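# Recentre filter funnel and reclamp both flanges

## Task

Put the filter funnel back so it sits centred on its base, and finish with the spring clamp pushed onto the joint and closed around both flanges, the funnel's and the base's.

## Robot and tools

Robot: two arms, left_arm and right_arm, each with a two-finger gripper. Scene frame: origin at table-top height midway between the nominal arm bases, +z up, +x out over the table, left_arm on the +y side (image left/right may differ). Calibrated bases: left_arm at (-0.061, +0.396, 0) m with no rotation; right_arm at (-0.040, -0.473, 0) m, turned slightly about z (quat_wxyz +1, 0, 0, +0.019). A camera stand sits behind the arms.

Frames: each arm's reported hand pose, velocities, targets and offsets use that arm's own base axes. Fixed cameras (cam_high, cam_low) and the table use the scene frame. Gripper axes: fingers point along its +z, close along its y; a block juts about 10 cm toward its +x. end_effector_position is the point between the pads when shut; closed fingertips extend about 19 mm past it, open ones about 6 mm. Reported positions can be a few cm off.

execute_actions(actions, cameras): actions is a list of actions; each action is a list of up to 15 rows, one per 1/30 s step; a short action repeats its last row to fill 15 steps. Every row has 18 numbers in [-1, 1], both arms always: left dx, dy, dz, rx, ry, rz, gripper position, force_limit, speed, then the same nine for the right arm. The six pose numbers are offsets, not poses: measured from the arm's Hand target as it stood when the action began, along its base axes, with 1.0 = 0.6 m or 180 degrees; rx, ry, rz form one rotation vector about the Hand target point. All rows of an action count from that same start, but the next action starts from the new Hand target, so repeating an offset adds again. All-zero pose numbers re-command the current Hand target. Gripper numbers are absolute: position +1 = fully open (85 mm), about -0.8 = pads touching, -1 = close until blocked; force_limit and speed scale grip strength and finger speed (about 20, 85, 150 mm/s at -1, 0, +1); both start at +1. A fast close from at least 1 cm wider gives the strongest grip. Always resend the same three gripper numbers to leave a gripper unchanged. cameras: list of names, ["all"], or []; an empty actions list returns images and the scene number.

move(target, speed, blend, stop_force, zero, blocking, cameras): target is one 18-number row or a list of up to 15 rows, same layout and 0.6 m / 180 degree scale; every row is an offset from the Hand targets at the move's start, not from the previous row. Paths are straight, end together, last 0.5 to 10 s, and do not avoid obstacles. speed: m/s, 0.002 to 3.6 (default 0.25), one value or one per target; rotation limited to twice that in rad/s. blend: corner rounding in metres per target; 0 means stop at each. stop_force: N, 3 to 120, shared by both arms; ends an arm's path on contact; unreliable while the gripper rotates, and leave it out when pulling away from something. zero (only with stop_force): true re-zeroes the force sensor first. blocking=false returns early (not with stop_force). Finger numbers in a list must match across rows.

wait(seconds 0 to 10); stop() brakes a running move; zoom_image(camera, region=[x0, y0, x1, y1] pixels, at most 504 by 504) on the newest image of cam_high, cam_low, cam_left_wrist or cam_right_wrist; zero_wrist_force(arm); finished_scene(scene = current scene number, 1 or 2), final.

Reading results: Hand target is the last commanded pose after clipping; the gripper often rests a little short, and the next command, even zeros, asks again. end_effector_position in metres, quat_wxyz, velocities in m/s and rad/s. Joint velocities may read "within noise". object_status: 0 moving, 1 blocked while opening, 2 blocked while closing (a real grip), 3 reached the asked position or pads met. position_measured is counts: 3 open, ~78 = 60 mm, 130 = 40 mm, 180 = 20 mm, 230 pads meet. Wrist force/torque are in the gripper's own axes, zeroed at scene start. The move line gives done, off_target, moving, held or fault, plus limits=paced (pose clipped) or limits=held. MOTOR HOT, fault and OVER-TEMPERATURE lines mark trouble.

Control notes: orientation commands are clipped to 32 degrees from the measured one per step; motion lags commands by about 0.09 or 0.2 s and fast moves overshoot. Keep paths away from an arm's own base. A clearance check blocks arms getting close to each other, except fingertips.

Avoid: dropping anything or letting it fall off the table; hard hits on fixed or heavy items; firm pressing past contact (arms are stiff). Outside force near 150 N on an arm or torque at a joint's load limit (142 N m big joints, 26.6 N m wrists) stops that arm for 10 s; if its grip then pins it, release first. Pushes or gripper squeezes between the two arms can fail the task. Heavy loads, long stretches or straining toward unreachable poses heat motors. Move smoothly, squeeze parts gently while they rest on something, and check that funnel and clamp stay in place with the robot let go.

Each tool is called after ">>>" as name(argument=value, ...) on one line, values as JSON.

## Session

>>> execute_actions(actions=[])

Scene clock: 0.00 s.
left_arm: end_effector_position=(+0.5343, -0.1710, +0.3099) position_measured=3 object_status=3 end_effector_quat_wxyz=(-0.017, +0.861, -0.508, +0.002) | right_arm: end_effector_position=(+0.0215, +0.4936, +0.2821) position_measured=3 object_status=3 end_effector_quat_wxyz=(+0.244, +0.794, -0.379, +0.408)
Joint positions: left_arm=[-0.566 -1.452 1.499 -1.621 -1.536 -2.64] | right_arm=[5.054 -2.112 -1.083 -2.494 1.366 -0.229]
Joint velocities: within noise
Joint torques (N m): no reading
Wrist force (N): no reading
Wrist torque (N m): no reading
Wrist force, peak (N): no reading
Hand target: left_arm +0.5343, -0.1710, +0.3099; -0.017, +0.861, -0.508, +0.002 | right_arm +0.0215, +0.4936, +0.2821; +0.244, +0.794, -0.379, +0.408
Tool commands: left_gripper/position=+1.0 left_gripper/force_limit=+1.0 left_gripper/speed=+1.0 right_gripper/position=+1.0 right_gripper/force_limit=+1.0 right_gripper/speed=+1.0

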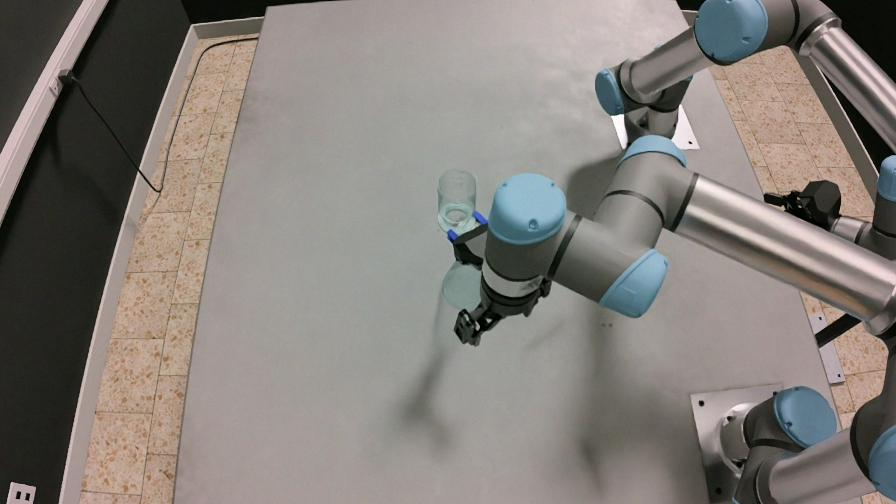

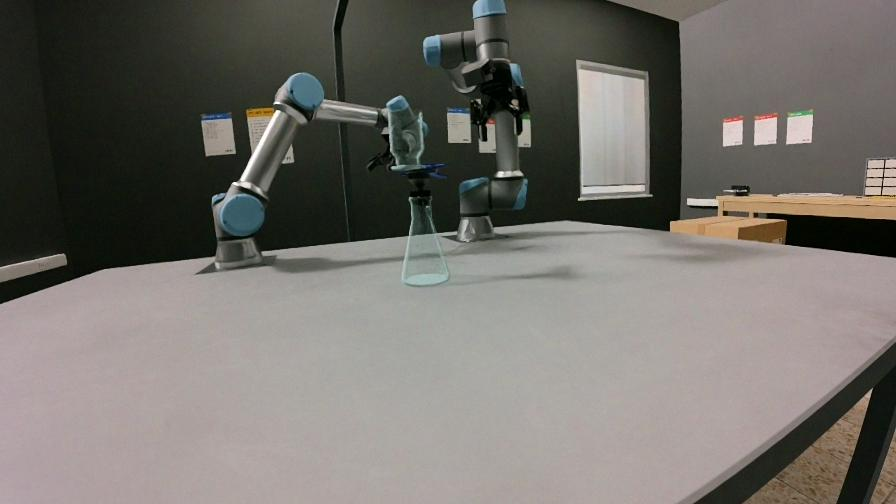

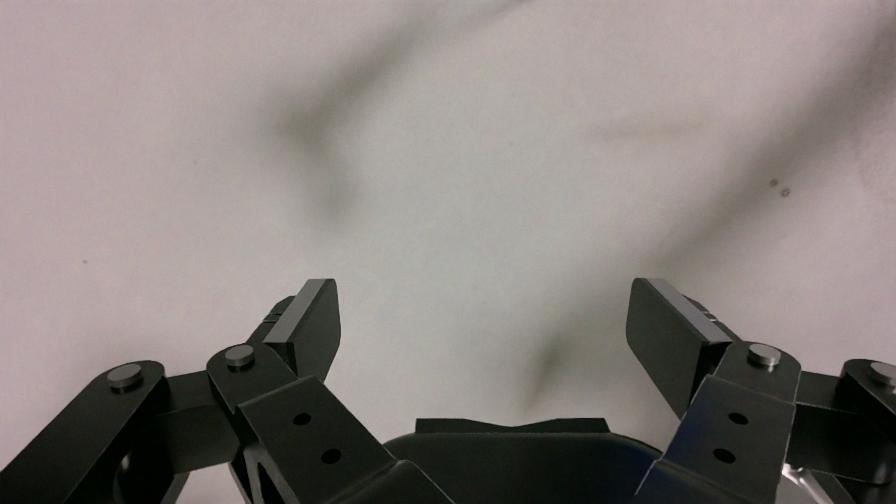

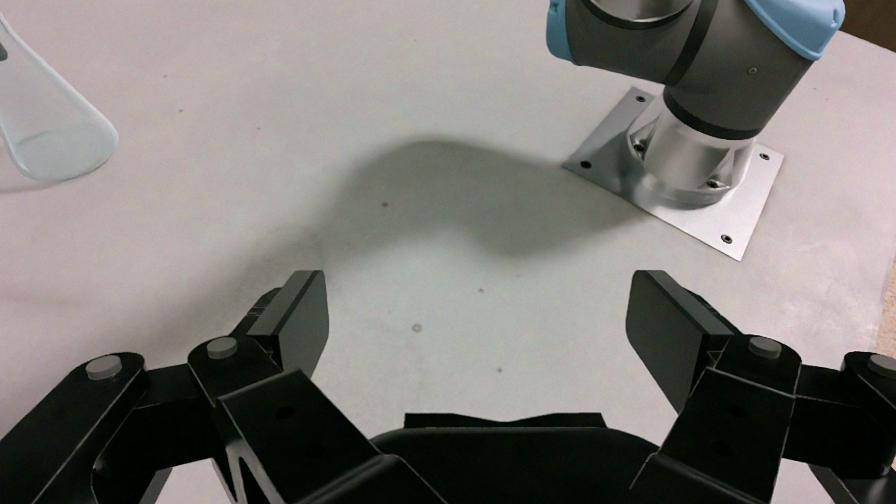

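>>> zoom_image(camera="cam_high", region=[400, 150, 560, 350])

>>> zoom_image(camera="cam_low", region=[360, 90, 480, 300])

Scaled by 2.520.

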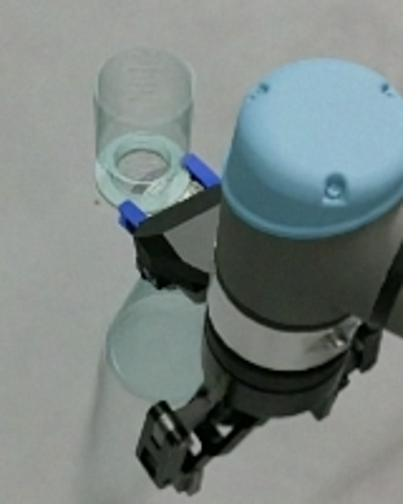

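Scaled by 2.400.

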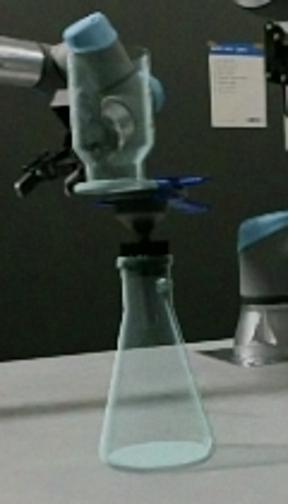

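>>> move(target=[0.077,-0.03,0.1,-0.272,-0.070,-0.151,1,1,1,0,0,0,0,0,0,1,1,1], cameras=["all"])

>>> zoom_image(camera="cam_low", region=[380, 90, 480, 220])

Scene clock: 3.03 s.
left_arm: end_effector_position=(+0.5806, -0.1889, +0.3699) position_measured=3 object_status=3 end_effector_quat_wxyz=(+0.284, +0.646, -0.639, +0.305) | right_arm: end_effector_position=(+0.0215, +0.4936, +0.2821) position_measured=3 object_status=3 end_effector_quat_wxyz=(+0.244, +0.794, -0.379, +0.408)
Joint positions: left_arm=[-0.225 -1.391 1.576 -2.052 -2.391 -1.937] | right_arm=[5.054 -2.112 -1.083 -2.494 1.366 -0.229]
Joint torques (N m): left_arm=[-9.98 -43.86 -16.57 -2.72 -3.38 0.9] | right_arm=[-0.39 47.26 22.28 -0.22 -0.09 0.11]
Wrist force (N): left_arm=[3.0 1.4 0.1] | right_arm=[0.1 0.0 -0.1]
Wrist torque (N m): left_arm=[0.30 -0.36 -0.07] | right_arm=[0.01 0.00 0.00]
Wrist force, peak (N): left_arm=[3.3 1.5 -0.1] | right_arm=[0.3 -0.1 -0.8]
Hand target: left_arm +0.5805, -0.1890, +0.3699; +0.285, +0.646, -0.639, +0.305 | right_arm +0.0215, +0.4936, +0.2821; +0.244, +0.794, -0.379, +0.408
Off the commanded pose: left_arm 0.000 m, 0 deg | right_arm 0.000 m, 0 deg.
move: done
camera_calibration:
cam_left_wrist: T_world_to_cam=[[-0.999409, -0.0134184, -0.031658, 0.596722], [0.00334016, 0.878469, -0.477789, 0.356337], [0.0342217, -0.477612, -0.877904, 0.343864], [0, 0, 0, 1]] pos_world=[0.583412, -0.14079, 0.491024]

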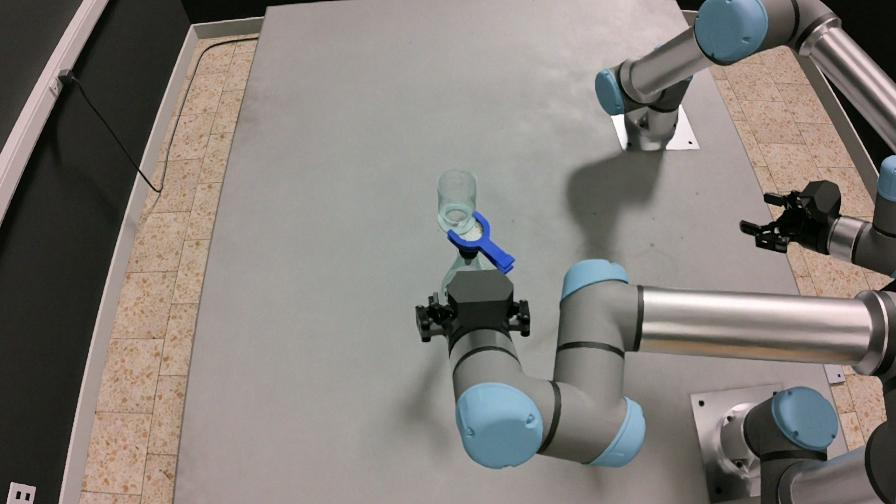

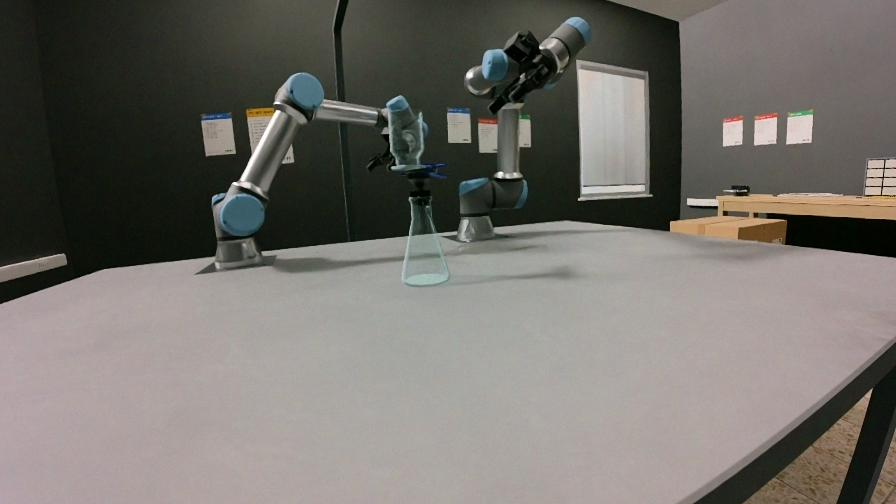

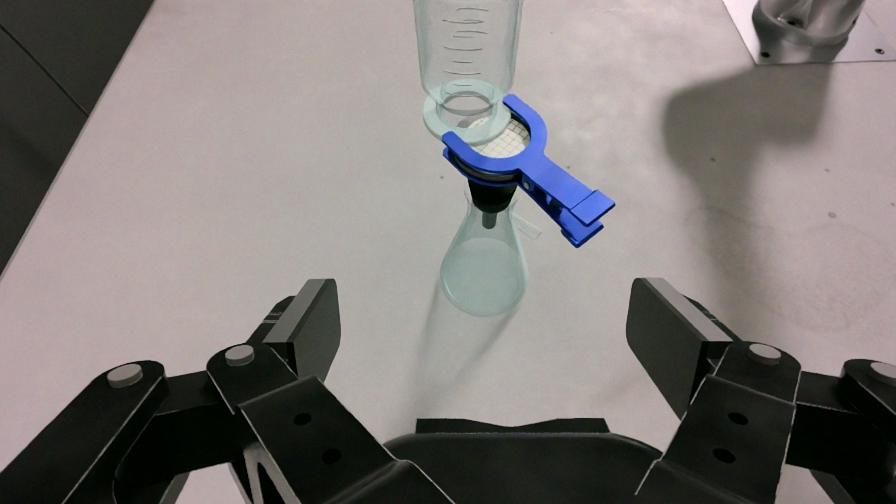

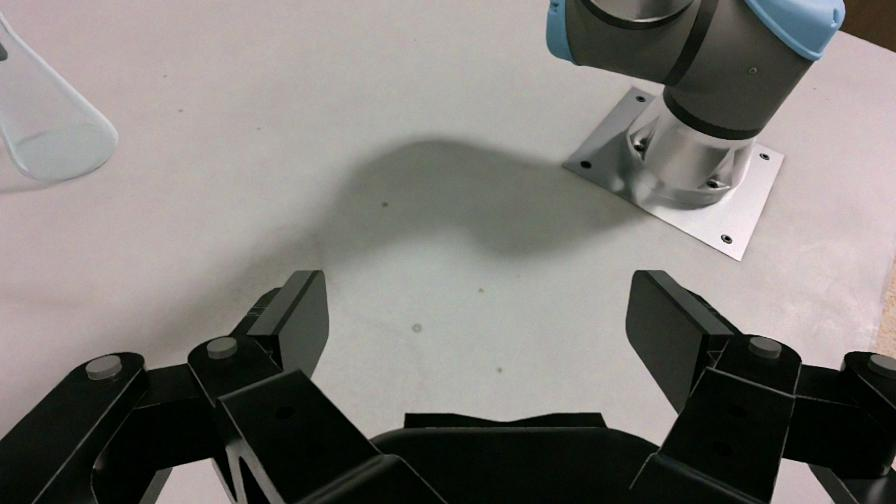

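Scaled by 3.877.

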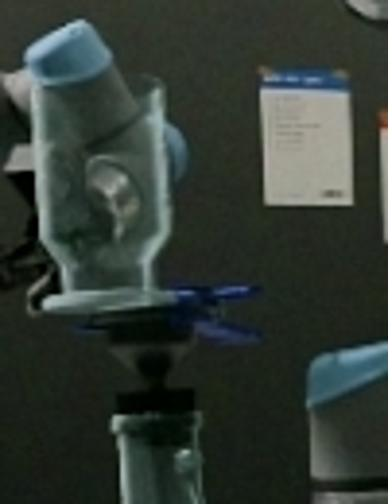

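>>> zoom_image(camera="cam_left_wrist", region=[400, 0, 640, 260])

Scaled by 1.938.

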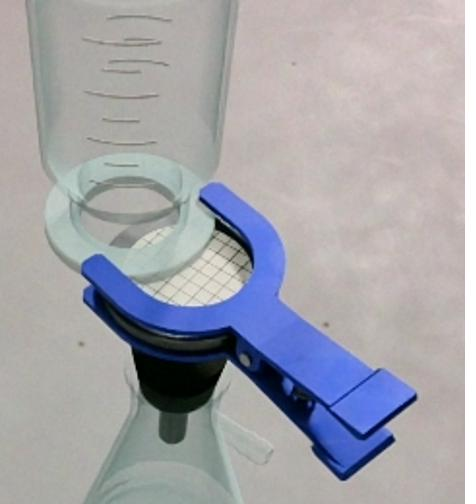

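>>> move(target=[-0.258,-0.093,-0.25,-0.352,0.404,0.352,1,1,1,0.91,-0.389,0,0.1066,-0.2213,0.775,1,1,1], speed=0.4, cameras=["all"])

Scene clock: 8.30 s.
left_arm: end_effector_position=(+0.4256, -0.2448, +0.2198) position_measured=3 object_status=3 end_effector_quat_wxyz=(+0.651, +0.672, +0.252, +0.247) | right_arm: end_effector_position=(+0.5675, +0.2603, +0.2821) position_measured=3 object_status=3 end_effector_quat_wxyz=(+0.501, -0.500, -0.500, -0.500) end_effector_velocity=(-0.001, +0.000, +0.000) end_effector_angular_velocity=(-0.001, +0.002, +0.005)
Joint positions: left_arm=[-0.735 -1 2.591 -4.701 -1.685 -4.704] | right_arm=[3.384 -2.32 -1.659 0.84 2.899 -3.138]
Joint velocities: left_arm=[within noise] | right_arm=[0 -0.001 0.001 -0.004 0.005 -0.001]
Joint torques (N m): left_arm=[-5.25 -36.78 -15.15 -3.02 1.91 -1.26] | right_arm=[-4.2 41.1 25.66 -1.82 2.39 -1.34]
Wrist force (N): left_arm=[-0.7 3.2 1.1] | right_arm=[-1.1 0.4 -1.0]
Wrist torque (N m): left_arm=[0.49 0.03 -0.05] | right_arm=[-0.09 0.11 -0.09]
Wrist force, peak (N): left_arm=[4.1 1.3 0.1] | right_arm=[-1.2 3.2 -1.7]
Hand target: left_arm +0.4257, -0.2448, +0.2199; +0.651, +0.672, +0.252, +0.247 | right_arm +0.5675, +0.2602, +0.2821; +0.501, -0.500, -0.500, -0.500
Off the commanded pose: left_arm 0.000 m, 0 deg | right_arm 0.000 m, 0 deg.
move: done
camera_calibration:
cam_left_wrist: T_world_to_cam=[[0.00702773, -0.0350108, 0.999362, -0.223861], [-0.936143, -0.351572, -0.0057335, 0.329247], [0.351549, -0.935506, -0.0352458, -0.241718], [0, 0, 0, 1]] pos_world=[0.394771, -0.118212, 0.217086]
cam_right_wrist: T_world_to_cam=[[0.999862, -0.0155588, 0.00589563, -0.557464], [0.000290906, -0.337939, -0.941168, 0.373677], [0.0166358, 0.941039, -0.337888, -0.0291382], [0, 0, 0, 1]] pos_world=[0.557763, 0.145027, 0.345134]

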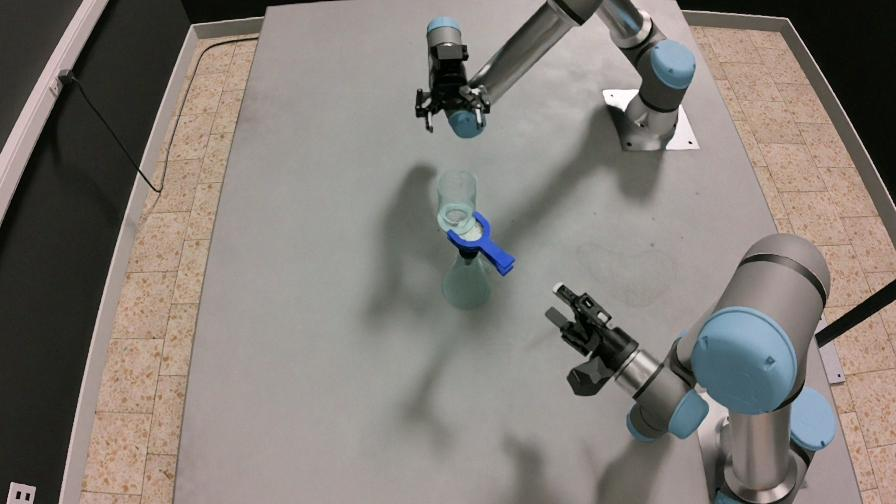

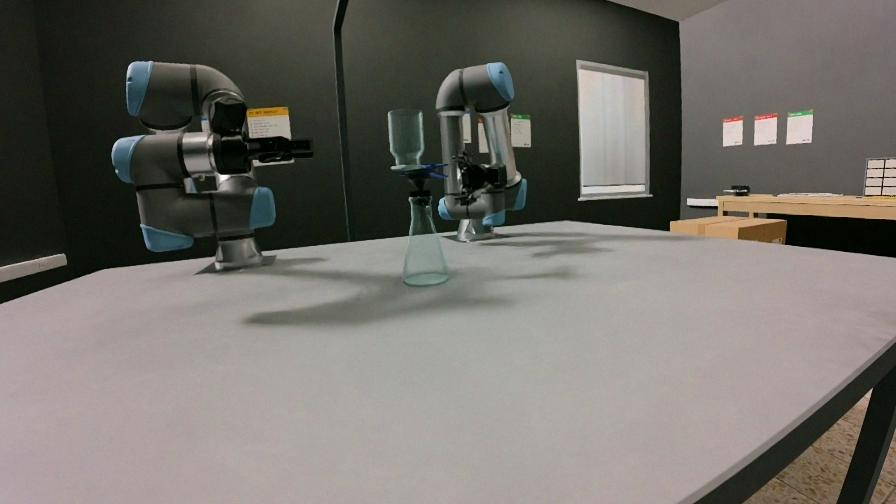

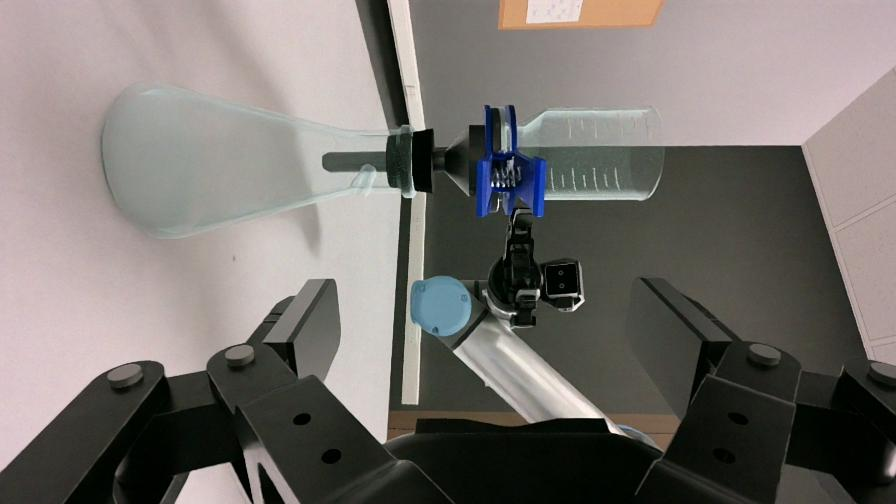

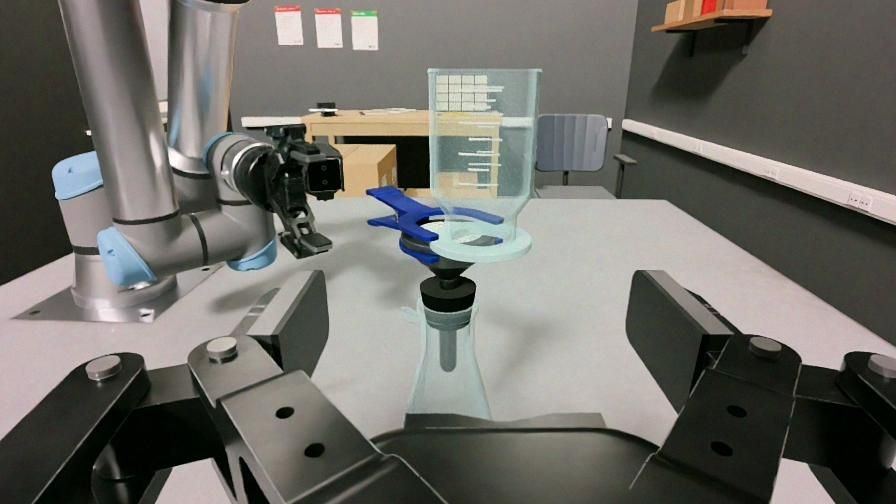

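>>> zoom_image(camera="cam_left_wrist", region=[380, 80, 680, 240])

>>> zoom_image(camera="cam_right_wrist", region=[350, 50, 560, 300])

Scaled by 1.680.

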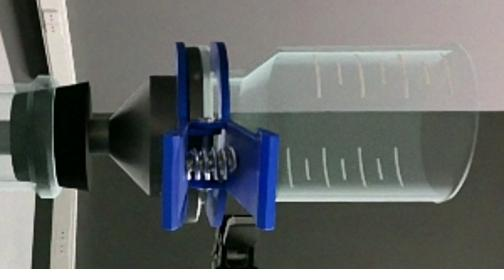

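Scaled by 2.016.

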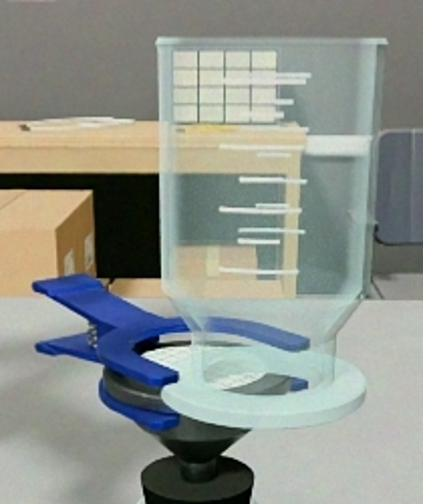

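>>> move(target=[0.083,-0.066,0.033,0,0,0,1,-1,-1,0.031,0.167,0.043,0,0,0,1,-1,-1], cameras=["all"])

Scene clock: 10.37 s.
left_arm: end_effector_position=(+0.4754, -0.2843, +0.2398) position_measured=3 object_status=3 end_effector_quat_wxyz=(+0.651, +0.672, +0.252, +0.247) | right_arm: end_effector_position=(+0.5861, +0.3604, +0.3077) position_measured=3 object_status=3 end_effector_quat_wxyz=(+0.501, -0.500, -0.500, -0.500)
Joint positions: left_arm=[-0.721 -1.056 2.427 -4.483 -1.699 -4.703] | right_arm=[3.542 -2.324 -1.557 0.742 2.742 -3.139]
Joint torques (N m): left_arm=[-6.79 -17.82 -2.98 -0.82 0.78 0.98] | right_arm=[5.03 60.83 13.34 2.07 0.73 -0.68]
Wrist force (N): left_arm=[-0.5 3.3 1.0] | right_arm=[-0.9 0.8 -0.6]
Wrist torque (N m): left_arm=[0.52 0.00 -0.05] | right_arm=[-0.03 0.08 0.05]
Wrist force, peak (N): left_arm=[-0.1 4.0 2.5] | right_arm=[-2.8 0.2 -3.9]
Hand target: left_arm +0.4755, -0.2844, +0.2397; +0.651, +0.672, +0.252, +0.247 | right_arm +0.5861, +0.3604, +0.3079; +0.501, -0.500, -0.500, -0.500
Off the commanded pose: left_arm 0.000 m, 0 deg | right_arm 0.000 m, 0 deg.
move: done
camera_calibration:
cam_left_wrist: T_world_to_cam=[[0.00666789, -0.034613, 0.999379, -0.245362], [-0.936078, -0.351742, -0.00593688, 0.362086], [0.351729, -0.935457, -0.0347458, -0.295662], [0, 0, 0, 1]] pos_world=[0.44457, -0.157711, 0.237086]
cam_right_wrist: T_world_to_cam=[[0.999867, -0.0152775, 0.00579143, -0.574789], [0.000285771, -0.33806, -0.941124, 0.431704], [0.0163359, 0.941001, -0.338011, -0.114736], [0, 0, 0, 1]] pos_world=[0.576463, 0.245127, 0.370834]

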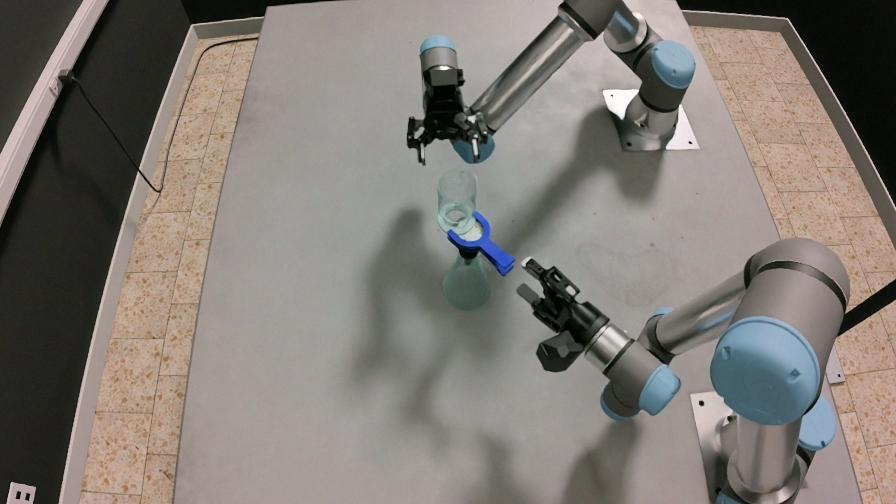

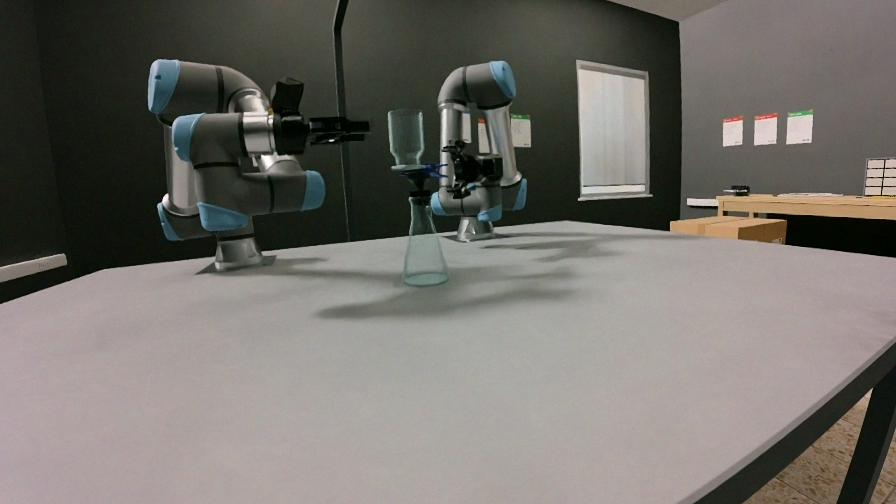

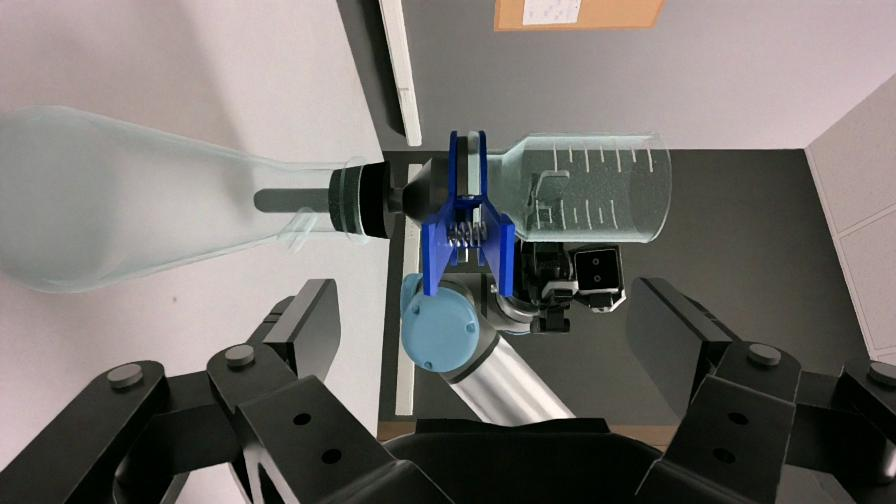

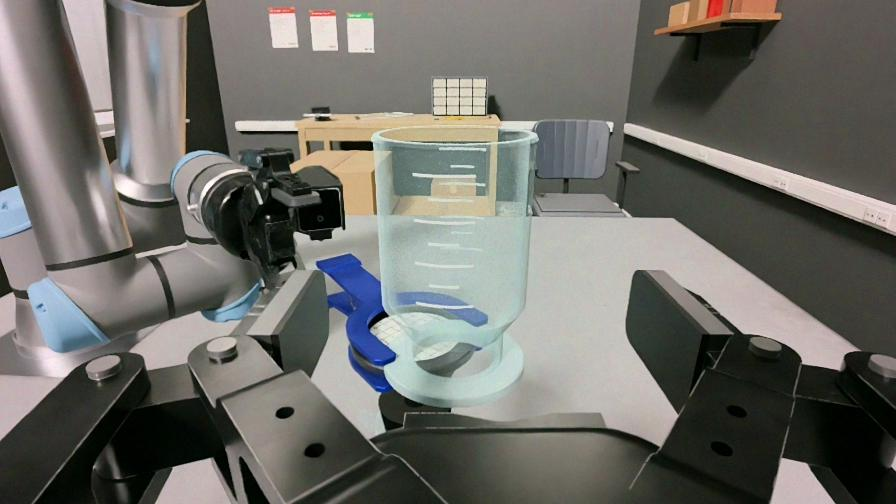

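>>> move(target=[0.045,-0.049,-0.001,0,0,0,1,-1,-1,-0.002,0.160,0,0,0,0,1,-1,-1], speed=0.12, cameras=["all"])

>>> move(target=[0,0,0,0,0,0,1,-1,-1,0,0,0,0,0,0,-1,-1,-1], cameras=["cam_left_wrist","cam_right_wrist"])

Scene clock: 11.87 s.
left_arm: end_effector_position=(+0.5025, -0.3139, +0.2390) position_measured=3 object_status=3 end_effector_quat_wxyz=(+0.651, +0.672, +0.252, +0.247) | right_arm: end_effector_position=(+0.5850, +0.4564, +0.3078) position_measured=3 object_status=3 end_effector_quat_wxyz=(+0.501, -0.500, -0.500, -0.500)
Joint positions: left_arm=[-0.734 -1.024 2.326 -4.413 -1.686 -4.704] | right_arm=[3.687 -2.366 -1.474 0.699 2.596 -3.139]
Joint torques (N m): left_arm=[5.12 -42.07 6.47 -4.25 -0.31 -1.32] | right_arm=[-4.12 61.59 8.11 3.26 2.94 -1.44]
Wrist force (N): left_arm=[-0.5 3.4 0.7] | right_arm=[-1.0 0.8 -0.9]
Wrist torque (N m): left_arm=[0.53 -0.01 -0.02] | right_arm=[-0.04 0.09 0.04]
Wrist force, peak (N): left_arm=[-0.7 3.4 1.4] | right_arm=[-0.5 0.5 -2.9]
Hand target: left_arm +0.5025, -0.3138, +0.2391; +0.651, +0.672, +0.252, +0.247 | right_arm +0.5849, +0.4564, +0.3079; +0.501, -0.500, -0.500, -0.500
Off the commanded pose: left_arm 0.000 m, 0 deg | right_arm 0.000 m, 0 deg.
move: done
camera_calibration:
cam_left_wrist: T_world_to_cam=[[0.00696247, -0.0348203, 0.999369, -0.246043], [-0.936077, -0.351748, -0.00573416, 0.37699], [0.351726, -0.935447, -0.0350435, -0.332835], [0, 0, 0, 1]] pos_world=[0.471671, -0.187312, 0.236386]
cam_right_wrist: T_world_to_cam=[[0.999867, -0.0153124, 0.00569936, -0.572177], [0.000185805, -0.338148, -0.941093, 0.464234], [0.0163376, 0.940968, -0.3381, -0.205011], [0, 0, 0, 1]] pos_world=[0.575363, 0.341127, 0.370834]

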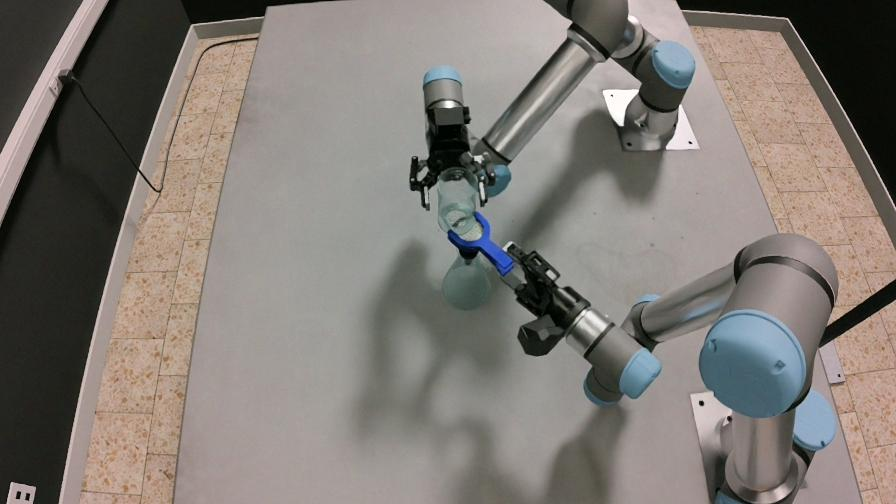

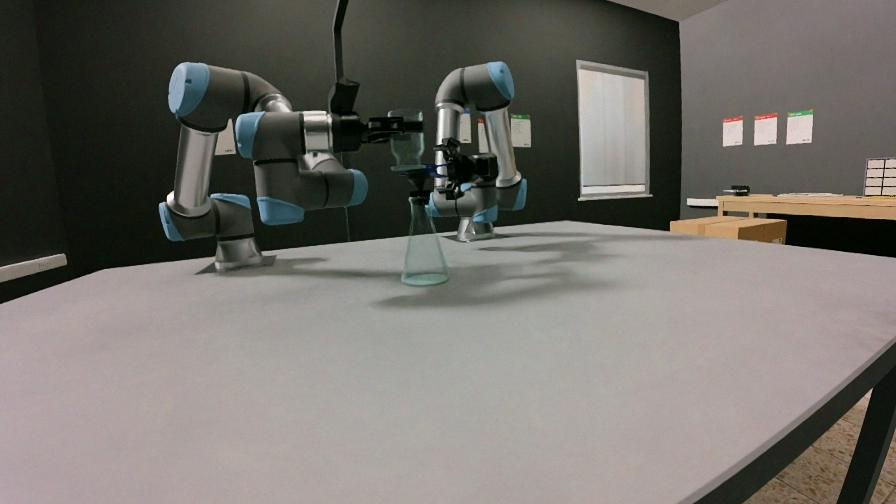

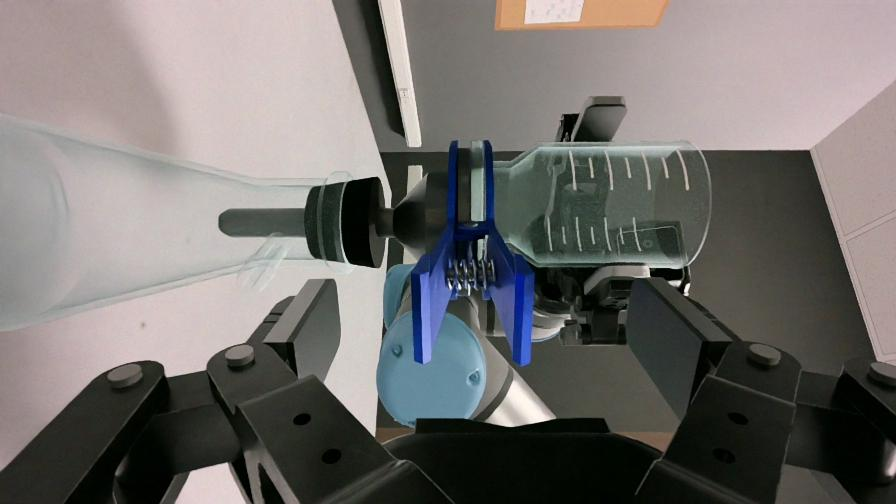

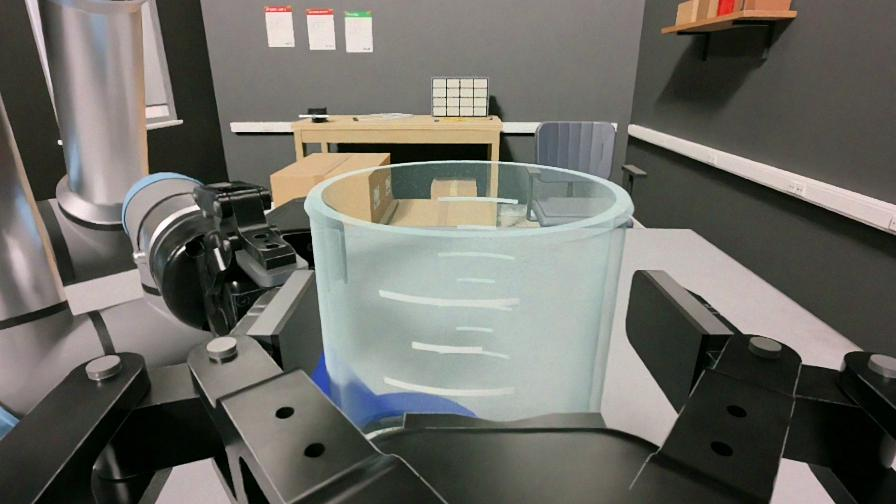

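Scene clock: 13.20 s.
left_arm: end_effector_position=(+0.5025, -0.3138, +0.2391) position_measured=3 object_status=3 end_effector_quat_wxyz=(+0.651, +0.672, +0.252, +0.247) | right_arm: end_effector_position=(+0.5849, +0.4564, +0.3079) position_measured=60 object_status=0 end_effector_quat_wxyz=(+0.501, -0.500, -0.500, -0.500)
Joint positions: left_arm=[-0.734 -1.024 2.326 -4.413 -1.686 -4.704] | right_arm=[3.688 -2.366 -1.474 0.7 2.596 -3.139]
Joint torques (N m): left_arm=[9.75 -42.13 6.01 -4.37 -2.76 -0.74] | right_arm=[4.29 61.57 9.18 1.99 -0.73 -1.08]
Wrist force (N): left_arm=[-0.5 3.4 0.8] | right_arm=[-1.1 0.4 -2.1]
Wrist torque (N m): left_arm=[0.53 0.00 -0.02] | right_arm=[-0.11 0.08 0.01]
Wrist force, peak (N): left_arm=[-0.6 3.5 0.7] | right_arm=[-1.4 0.8 -2.3]
Hand target: left_arm +0.5025, -0.3138, +0.2391; +0.651, +0.672, +0.252, +0.247 | right_arm +0.5849, +0.4564, +0.3079; +0.501, -0.500, -0.500, -0.500
Off the commanded pose: left_arm 0.000 m, 0 deg | right_arm 0.000 m, 0 deg.
move: done
camera_calibration:
cam_left_wrist: T_world_to_cam=[[0.00683321, -0.0347632, 0.999372, -0.245969], [-0.936078, -0.351745, -0.00583502, 0.377049], [0.351727, -0.93545, -0.0349446, -0.332766], [0, 0, 0, 1]] pos_world=[0.471671, -0.187212, 0.236386]
cam_right_wrist: T_world_to_cam=[[0.999867, -0.0152422, 0.00588442, -0.572169], [0.000385805, -0.338027, -0.941136, 0.464188], [0.0163341, 0.941013, -0.337976, -0.205034], [0, 0, 0, 1]] pos_world=[0.575263, 0.341127, 0.370934]
Images, in order (width x height): cam_left_wrist 896x504, cam_right_wrist 896x504.

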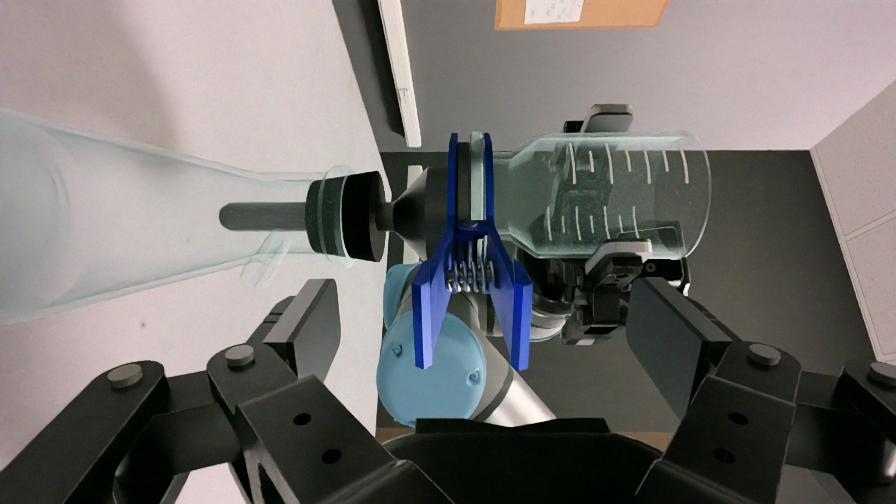

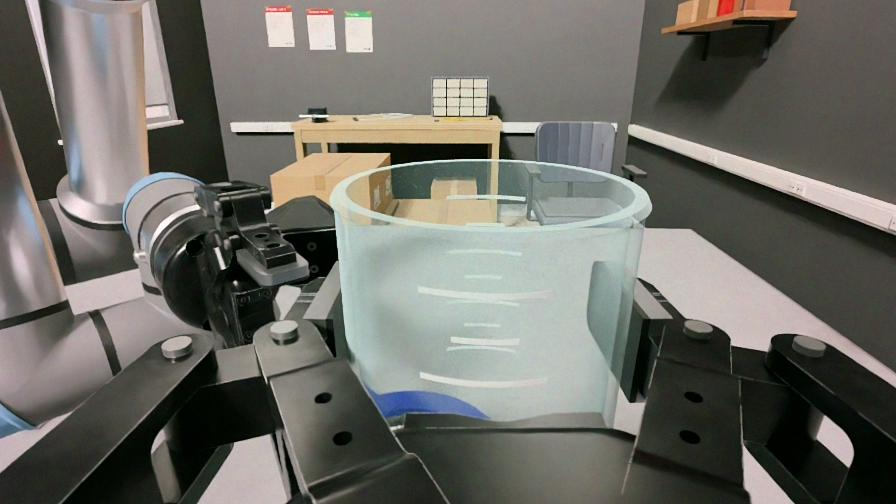

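>>> move(target=[0,0,-0.0055,0,0,0,1,-1,-1,0,0,0,0,0,0,-1,-1,-1], cameras=["cam_left_wrist"])

>>> zoom_image(camera="cam_left_wrist", region=[320, 120, 660, 400])

Scene clock: 14.20 s.
left_arm: end_effector_position=(+0.5025, -0.3138, +0.2358) position_measured=3 object_status=3 end_effector_quat_wxyz=(+0.651, +0.672, +0.252, +0.247) | right_arm: end_effector_position=(+0.5849, +0.4564, +0.3079) position_measured=60 object_status=2 end_effector_quat_wxyz=(+0.501, -0.500, -0.500, -0.500)
Joint positions: left_arm=[-0.734 -1.013 2.326 -4.423 -1.686 -4.704] | right_arm=[3.688 -2.366 -1.474 0.7 2.596 -3.139]
Joint torques (N m): left_arm=[9.15 -32.28 -21.13 -2.33 -2.76 -0.21] | right_arm=[5.37 59.49 10.64 0.27 -1.96 -0.82]
Wrist force (N): left_arm=[-0.6 3.4 0.8] | right_arm=[-1.3 0.9 -1.7]
Wrist torque (N m): left_arm=[0.52 0.00 -0.02] | right_arm=[-0.03 0.11 0.02]
Wrist force, peak (N): left_arm=[-0.7 3.6 0.8] | right_arm=[-1.5 0.8 -2.3]
Hand target: left_arm +0.5025, -0.3138, +0.2358; +0.651, +0.672, +0.252, +0.247 | right_arm +0.5849, +0.4564, +0.3079; +0.501, -0.500, -0.500, -0.500
Off the commanded pose: left_arm 0.000 m, 0 deg | right_arm 0.000 m, 0 deg.
move: done
camera_calibration:
cam_left_wrist: T_world_to_cam=[[0.00683321, -0.0347632, 0.999372, -0.242671], [-0.936078, -0.351745, -0.00583502, 0.37703], [0.351727, -0.93545, -0.0349446, -0.332881], [0, 0, 0, 1]] pos_world=[0.471671, -0.187212, 0.233086]
Images, in order (width x height): cam_left_wrist 896x504.

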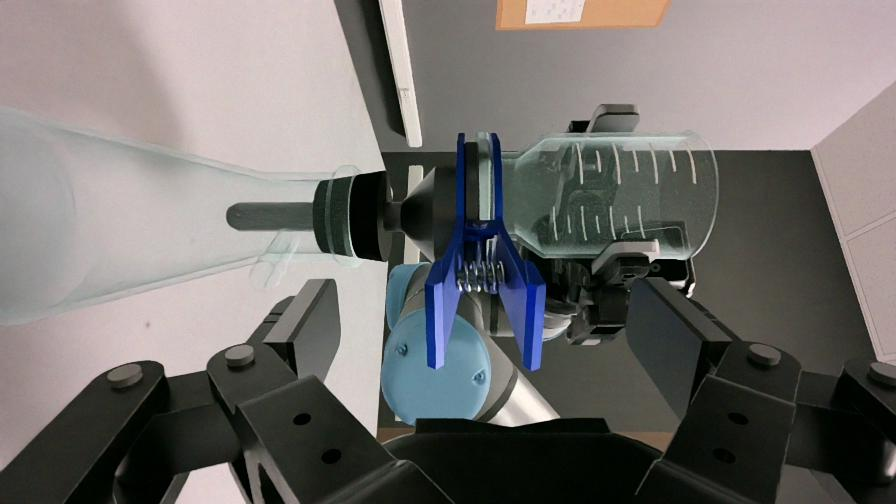

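Scaled by 1.482.

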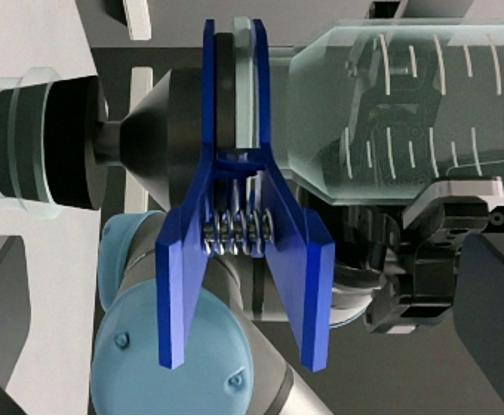

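>>> move(target=[0,0,0,0,0,0,-1,-1,-1,0,0,0,0,0,0,-1,-1,-1])

>>> wait(seconds=2, cameras=["cam_left_wrist","cam_right_wrist"])

>>> zoom_image(camera="cam_left_wrist", region=[320, 120, 660, 400])

Scene clock: 18.33 s.
left_arm: end_effector_position=(+0.5025, -0.3138, +0.2358) position_measured=197 object_status=0 end_effector_quat_wxyz=(+0.651, +0.672, +0.252, +0.247) | right_arm: end_effector_position=(+0.5849, +0.4564, +0.3079) position_measured=60 object_status=2 end_effector_quat_wxyz=(+0.501, -0.500, -0.500, -0.500)
Joint positions: left_arm=[-0.734 -1.013 2.326 -4.423 -1.686 -4.704] | right_arm=[3.688 -2.366 -1.474 0.7 2.596 -3.139]
Joint torques (N m): left_arm=[5.76 -42.31 -20.75 -3.8 -2.15 0.74] | right_arm=[5.25 53.38 16.04 -0.49 -0.94 -0.06]
Wrist force (N): left_arm=[-0.5 3.0 -0.4] | right_arm=[-3.1 0.7 -0.8]
Wrist torque (N m): left_arm=[0.59 0.00 -0.03] | right_arm=[-0.06 0.20 0.04]
Wrist force, peak (N): left_arm=[-0.4 3.6 0.9] | right_arm=[-0.9 2.4 -3.3]
Hand target: left_arm +0.5025, -0.3138, +0.2358; +0.651, +0.672, +0.252, +0.247 | right_arm +0.5849, +0.4564, +0.3079; +0.501, -0.500, -0.500, -0.500
Off the commanded pose: left_arm 0.000 m, 0 deg | right_arm 0.000 m, 0 deg.
move: done

Scene clock: 20.33 s.
left_arm: end_effector_position=(+0.5025, -0.3138, +0.2358) position_measured=197 object_status=2 end_effector_quat_wxyz=(+0.651, +0.672, +0.252, +0.247) | right_arm: end_effector_position=(+0.5849, +0.4564, +0.3079) position_measured=60 object_status=2 end_effector_quat_wxyz=(+0.501, -0.500, -0.500, -0.500)
Joint positions: left_arm=[-0.734 -1.013 2.326 -4.423 -1.686 -4.704] | right_arm=[3.688 -2.366 -1.474 0.7 2.596 -3.139]
Joint torques (N m): left_arm=[4.57 -41.74 -20.8 -2.05 -1.97 0.74] | right_arm=[4.45 49.04 18.93 -0.49 0.29 0.18]
Wrist force (N): left_arm=[-0.6 3.0 -0.2] | right_arm=[-2.8 0.7 -1.1]
Wrist torque (N m): left_arm=[0.59 0.02 -0.02] | right_arm=[-0.05 0.15 0.04]
Wrist force, peak (N): left_arm=[-0.4 3.2 -0.3] | right_arm=[-3.2 0.6 -0.8]
Hand target: left_arm +0.5025, -0.3138, +0.2358; +0.651, +0.672, +0.252, +0.247 | right_arm +0.5849, +0.4564, +0.3079; +0.501, -0.500, -0.500, -0.500
Tool commands: left_gripper/position=-1.0 left_gripper/force_limit=-1.0 left_gripper/speed=-1.0 right_gripper/position=-1.0 right_gripper/force_limit=-1.0 right_gripper/speed=-1.0
Off the commanded pose: left_arm 0.000 m, 0 deg | right_arm 0.000 m, 0 deg.
wait: 2.00 s; at rest by 0.17 s
camera_calibration:
cam_left_wrist: T_world_to_cam=[[0.00683321, -0.0347632, 0.999372, -0.242671], [-0.936078, -0.351745, -0.00583502, 0.37703], [0.351727, -0.93545, -0.0349446, -0.332881], [0, 0, 0, 1]] pos_world=[0.471671, -0.187212, 0.233086]
cam_right_wrist: T_world_to_cam=[[0.999867, -0.0152776, 0.00579091, -0.572123], [0.000285825, -0.338027, -0.941136, 0.464245], [0.0163358, 0.941012, -0.337977, -0.205035], [0, 0, 0, 1]] pos_world=[0.575263, 0.341127, 0.370934]
Images, in order (width x height): cam_left_wrist 896x504, cam_right_wrist 896x504.

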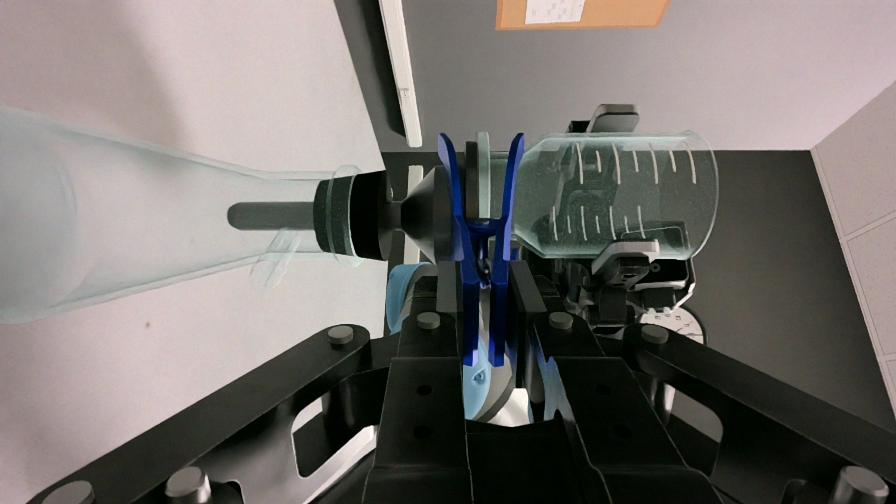

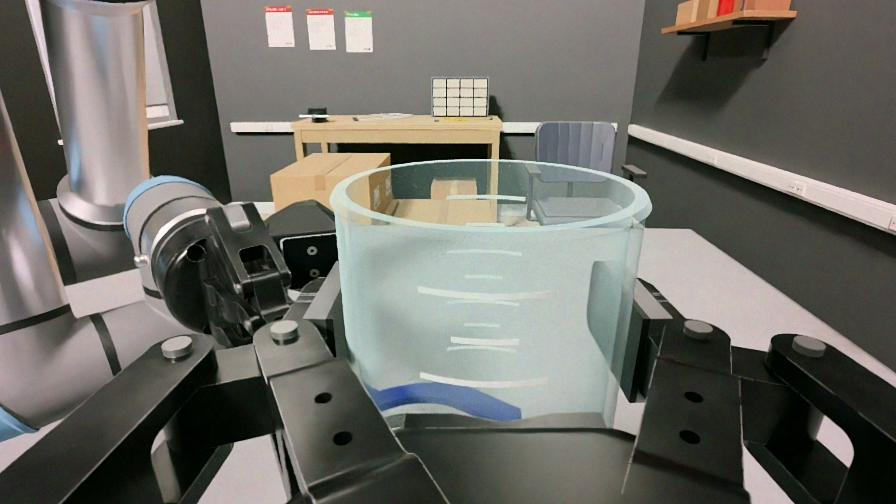

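Scaled by 1.482.

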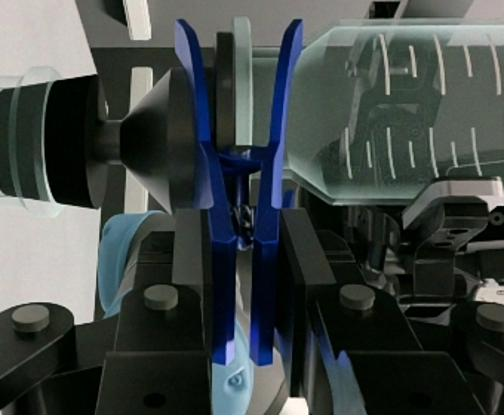

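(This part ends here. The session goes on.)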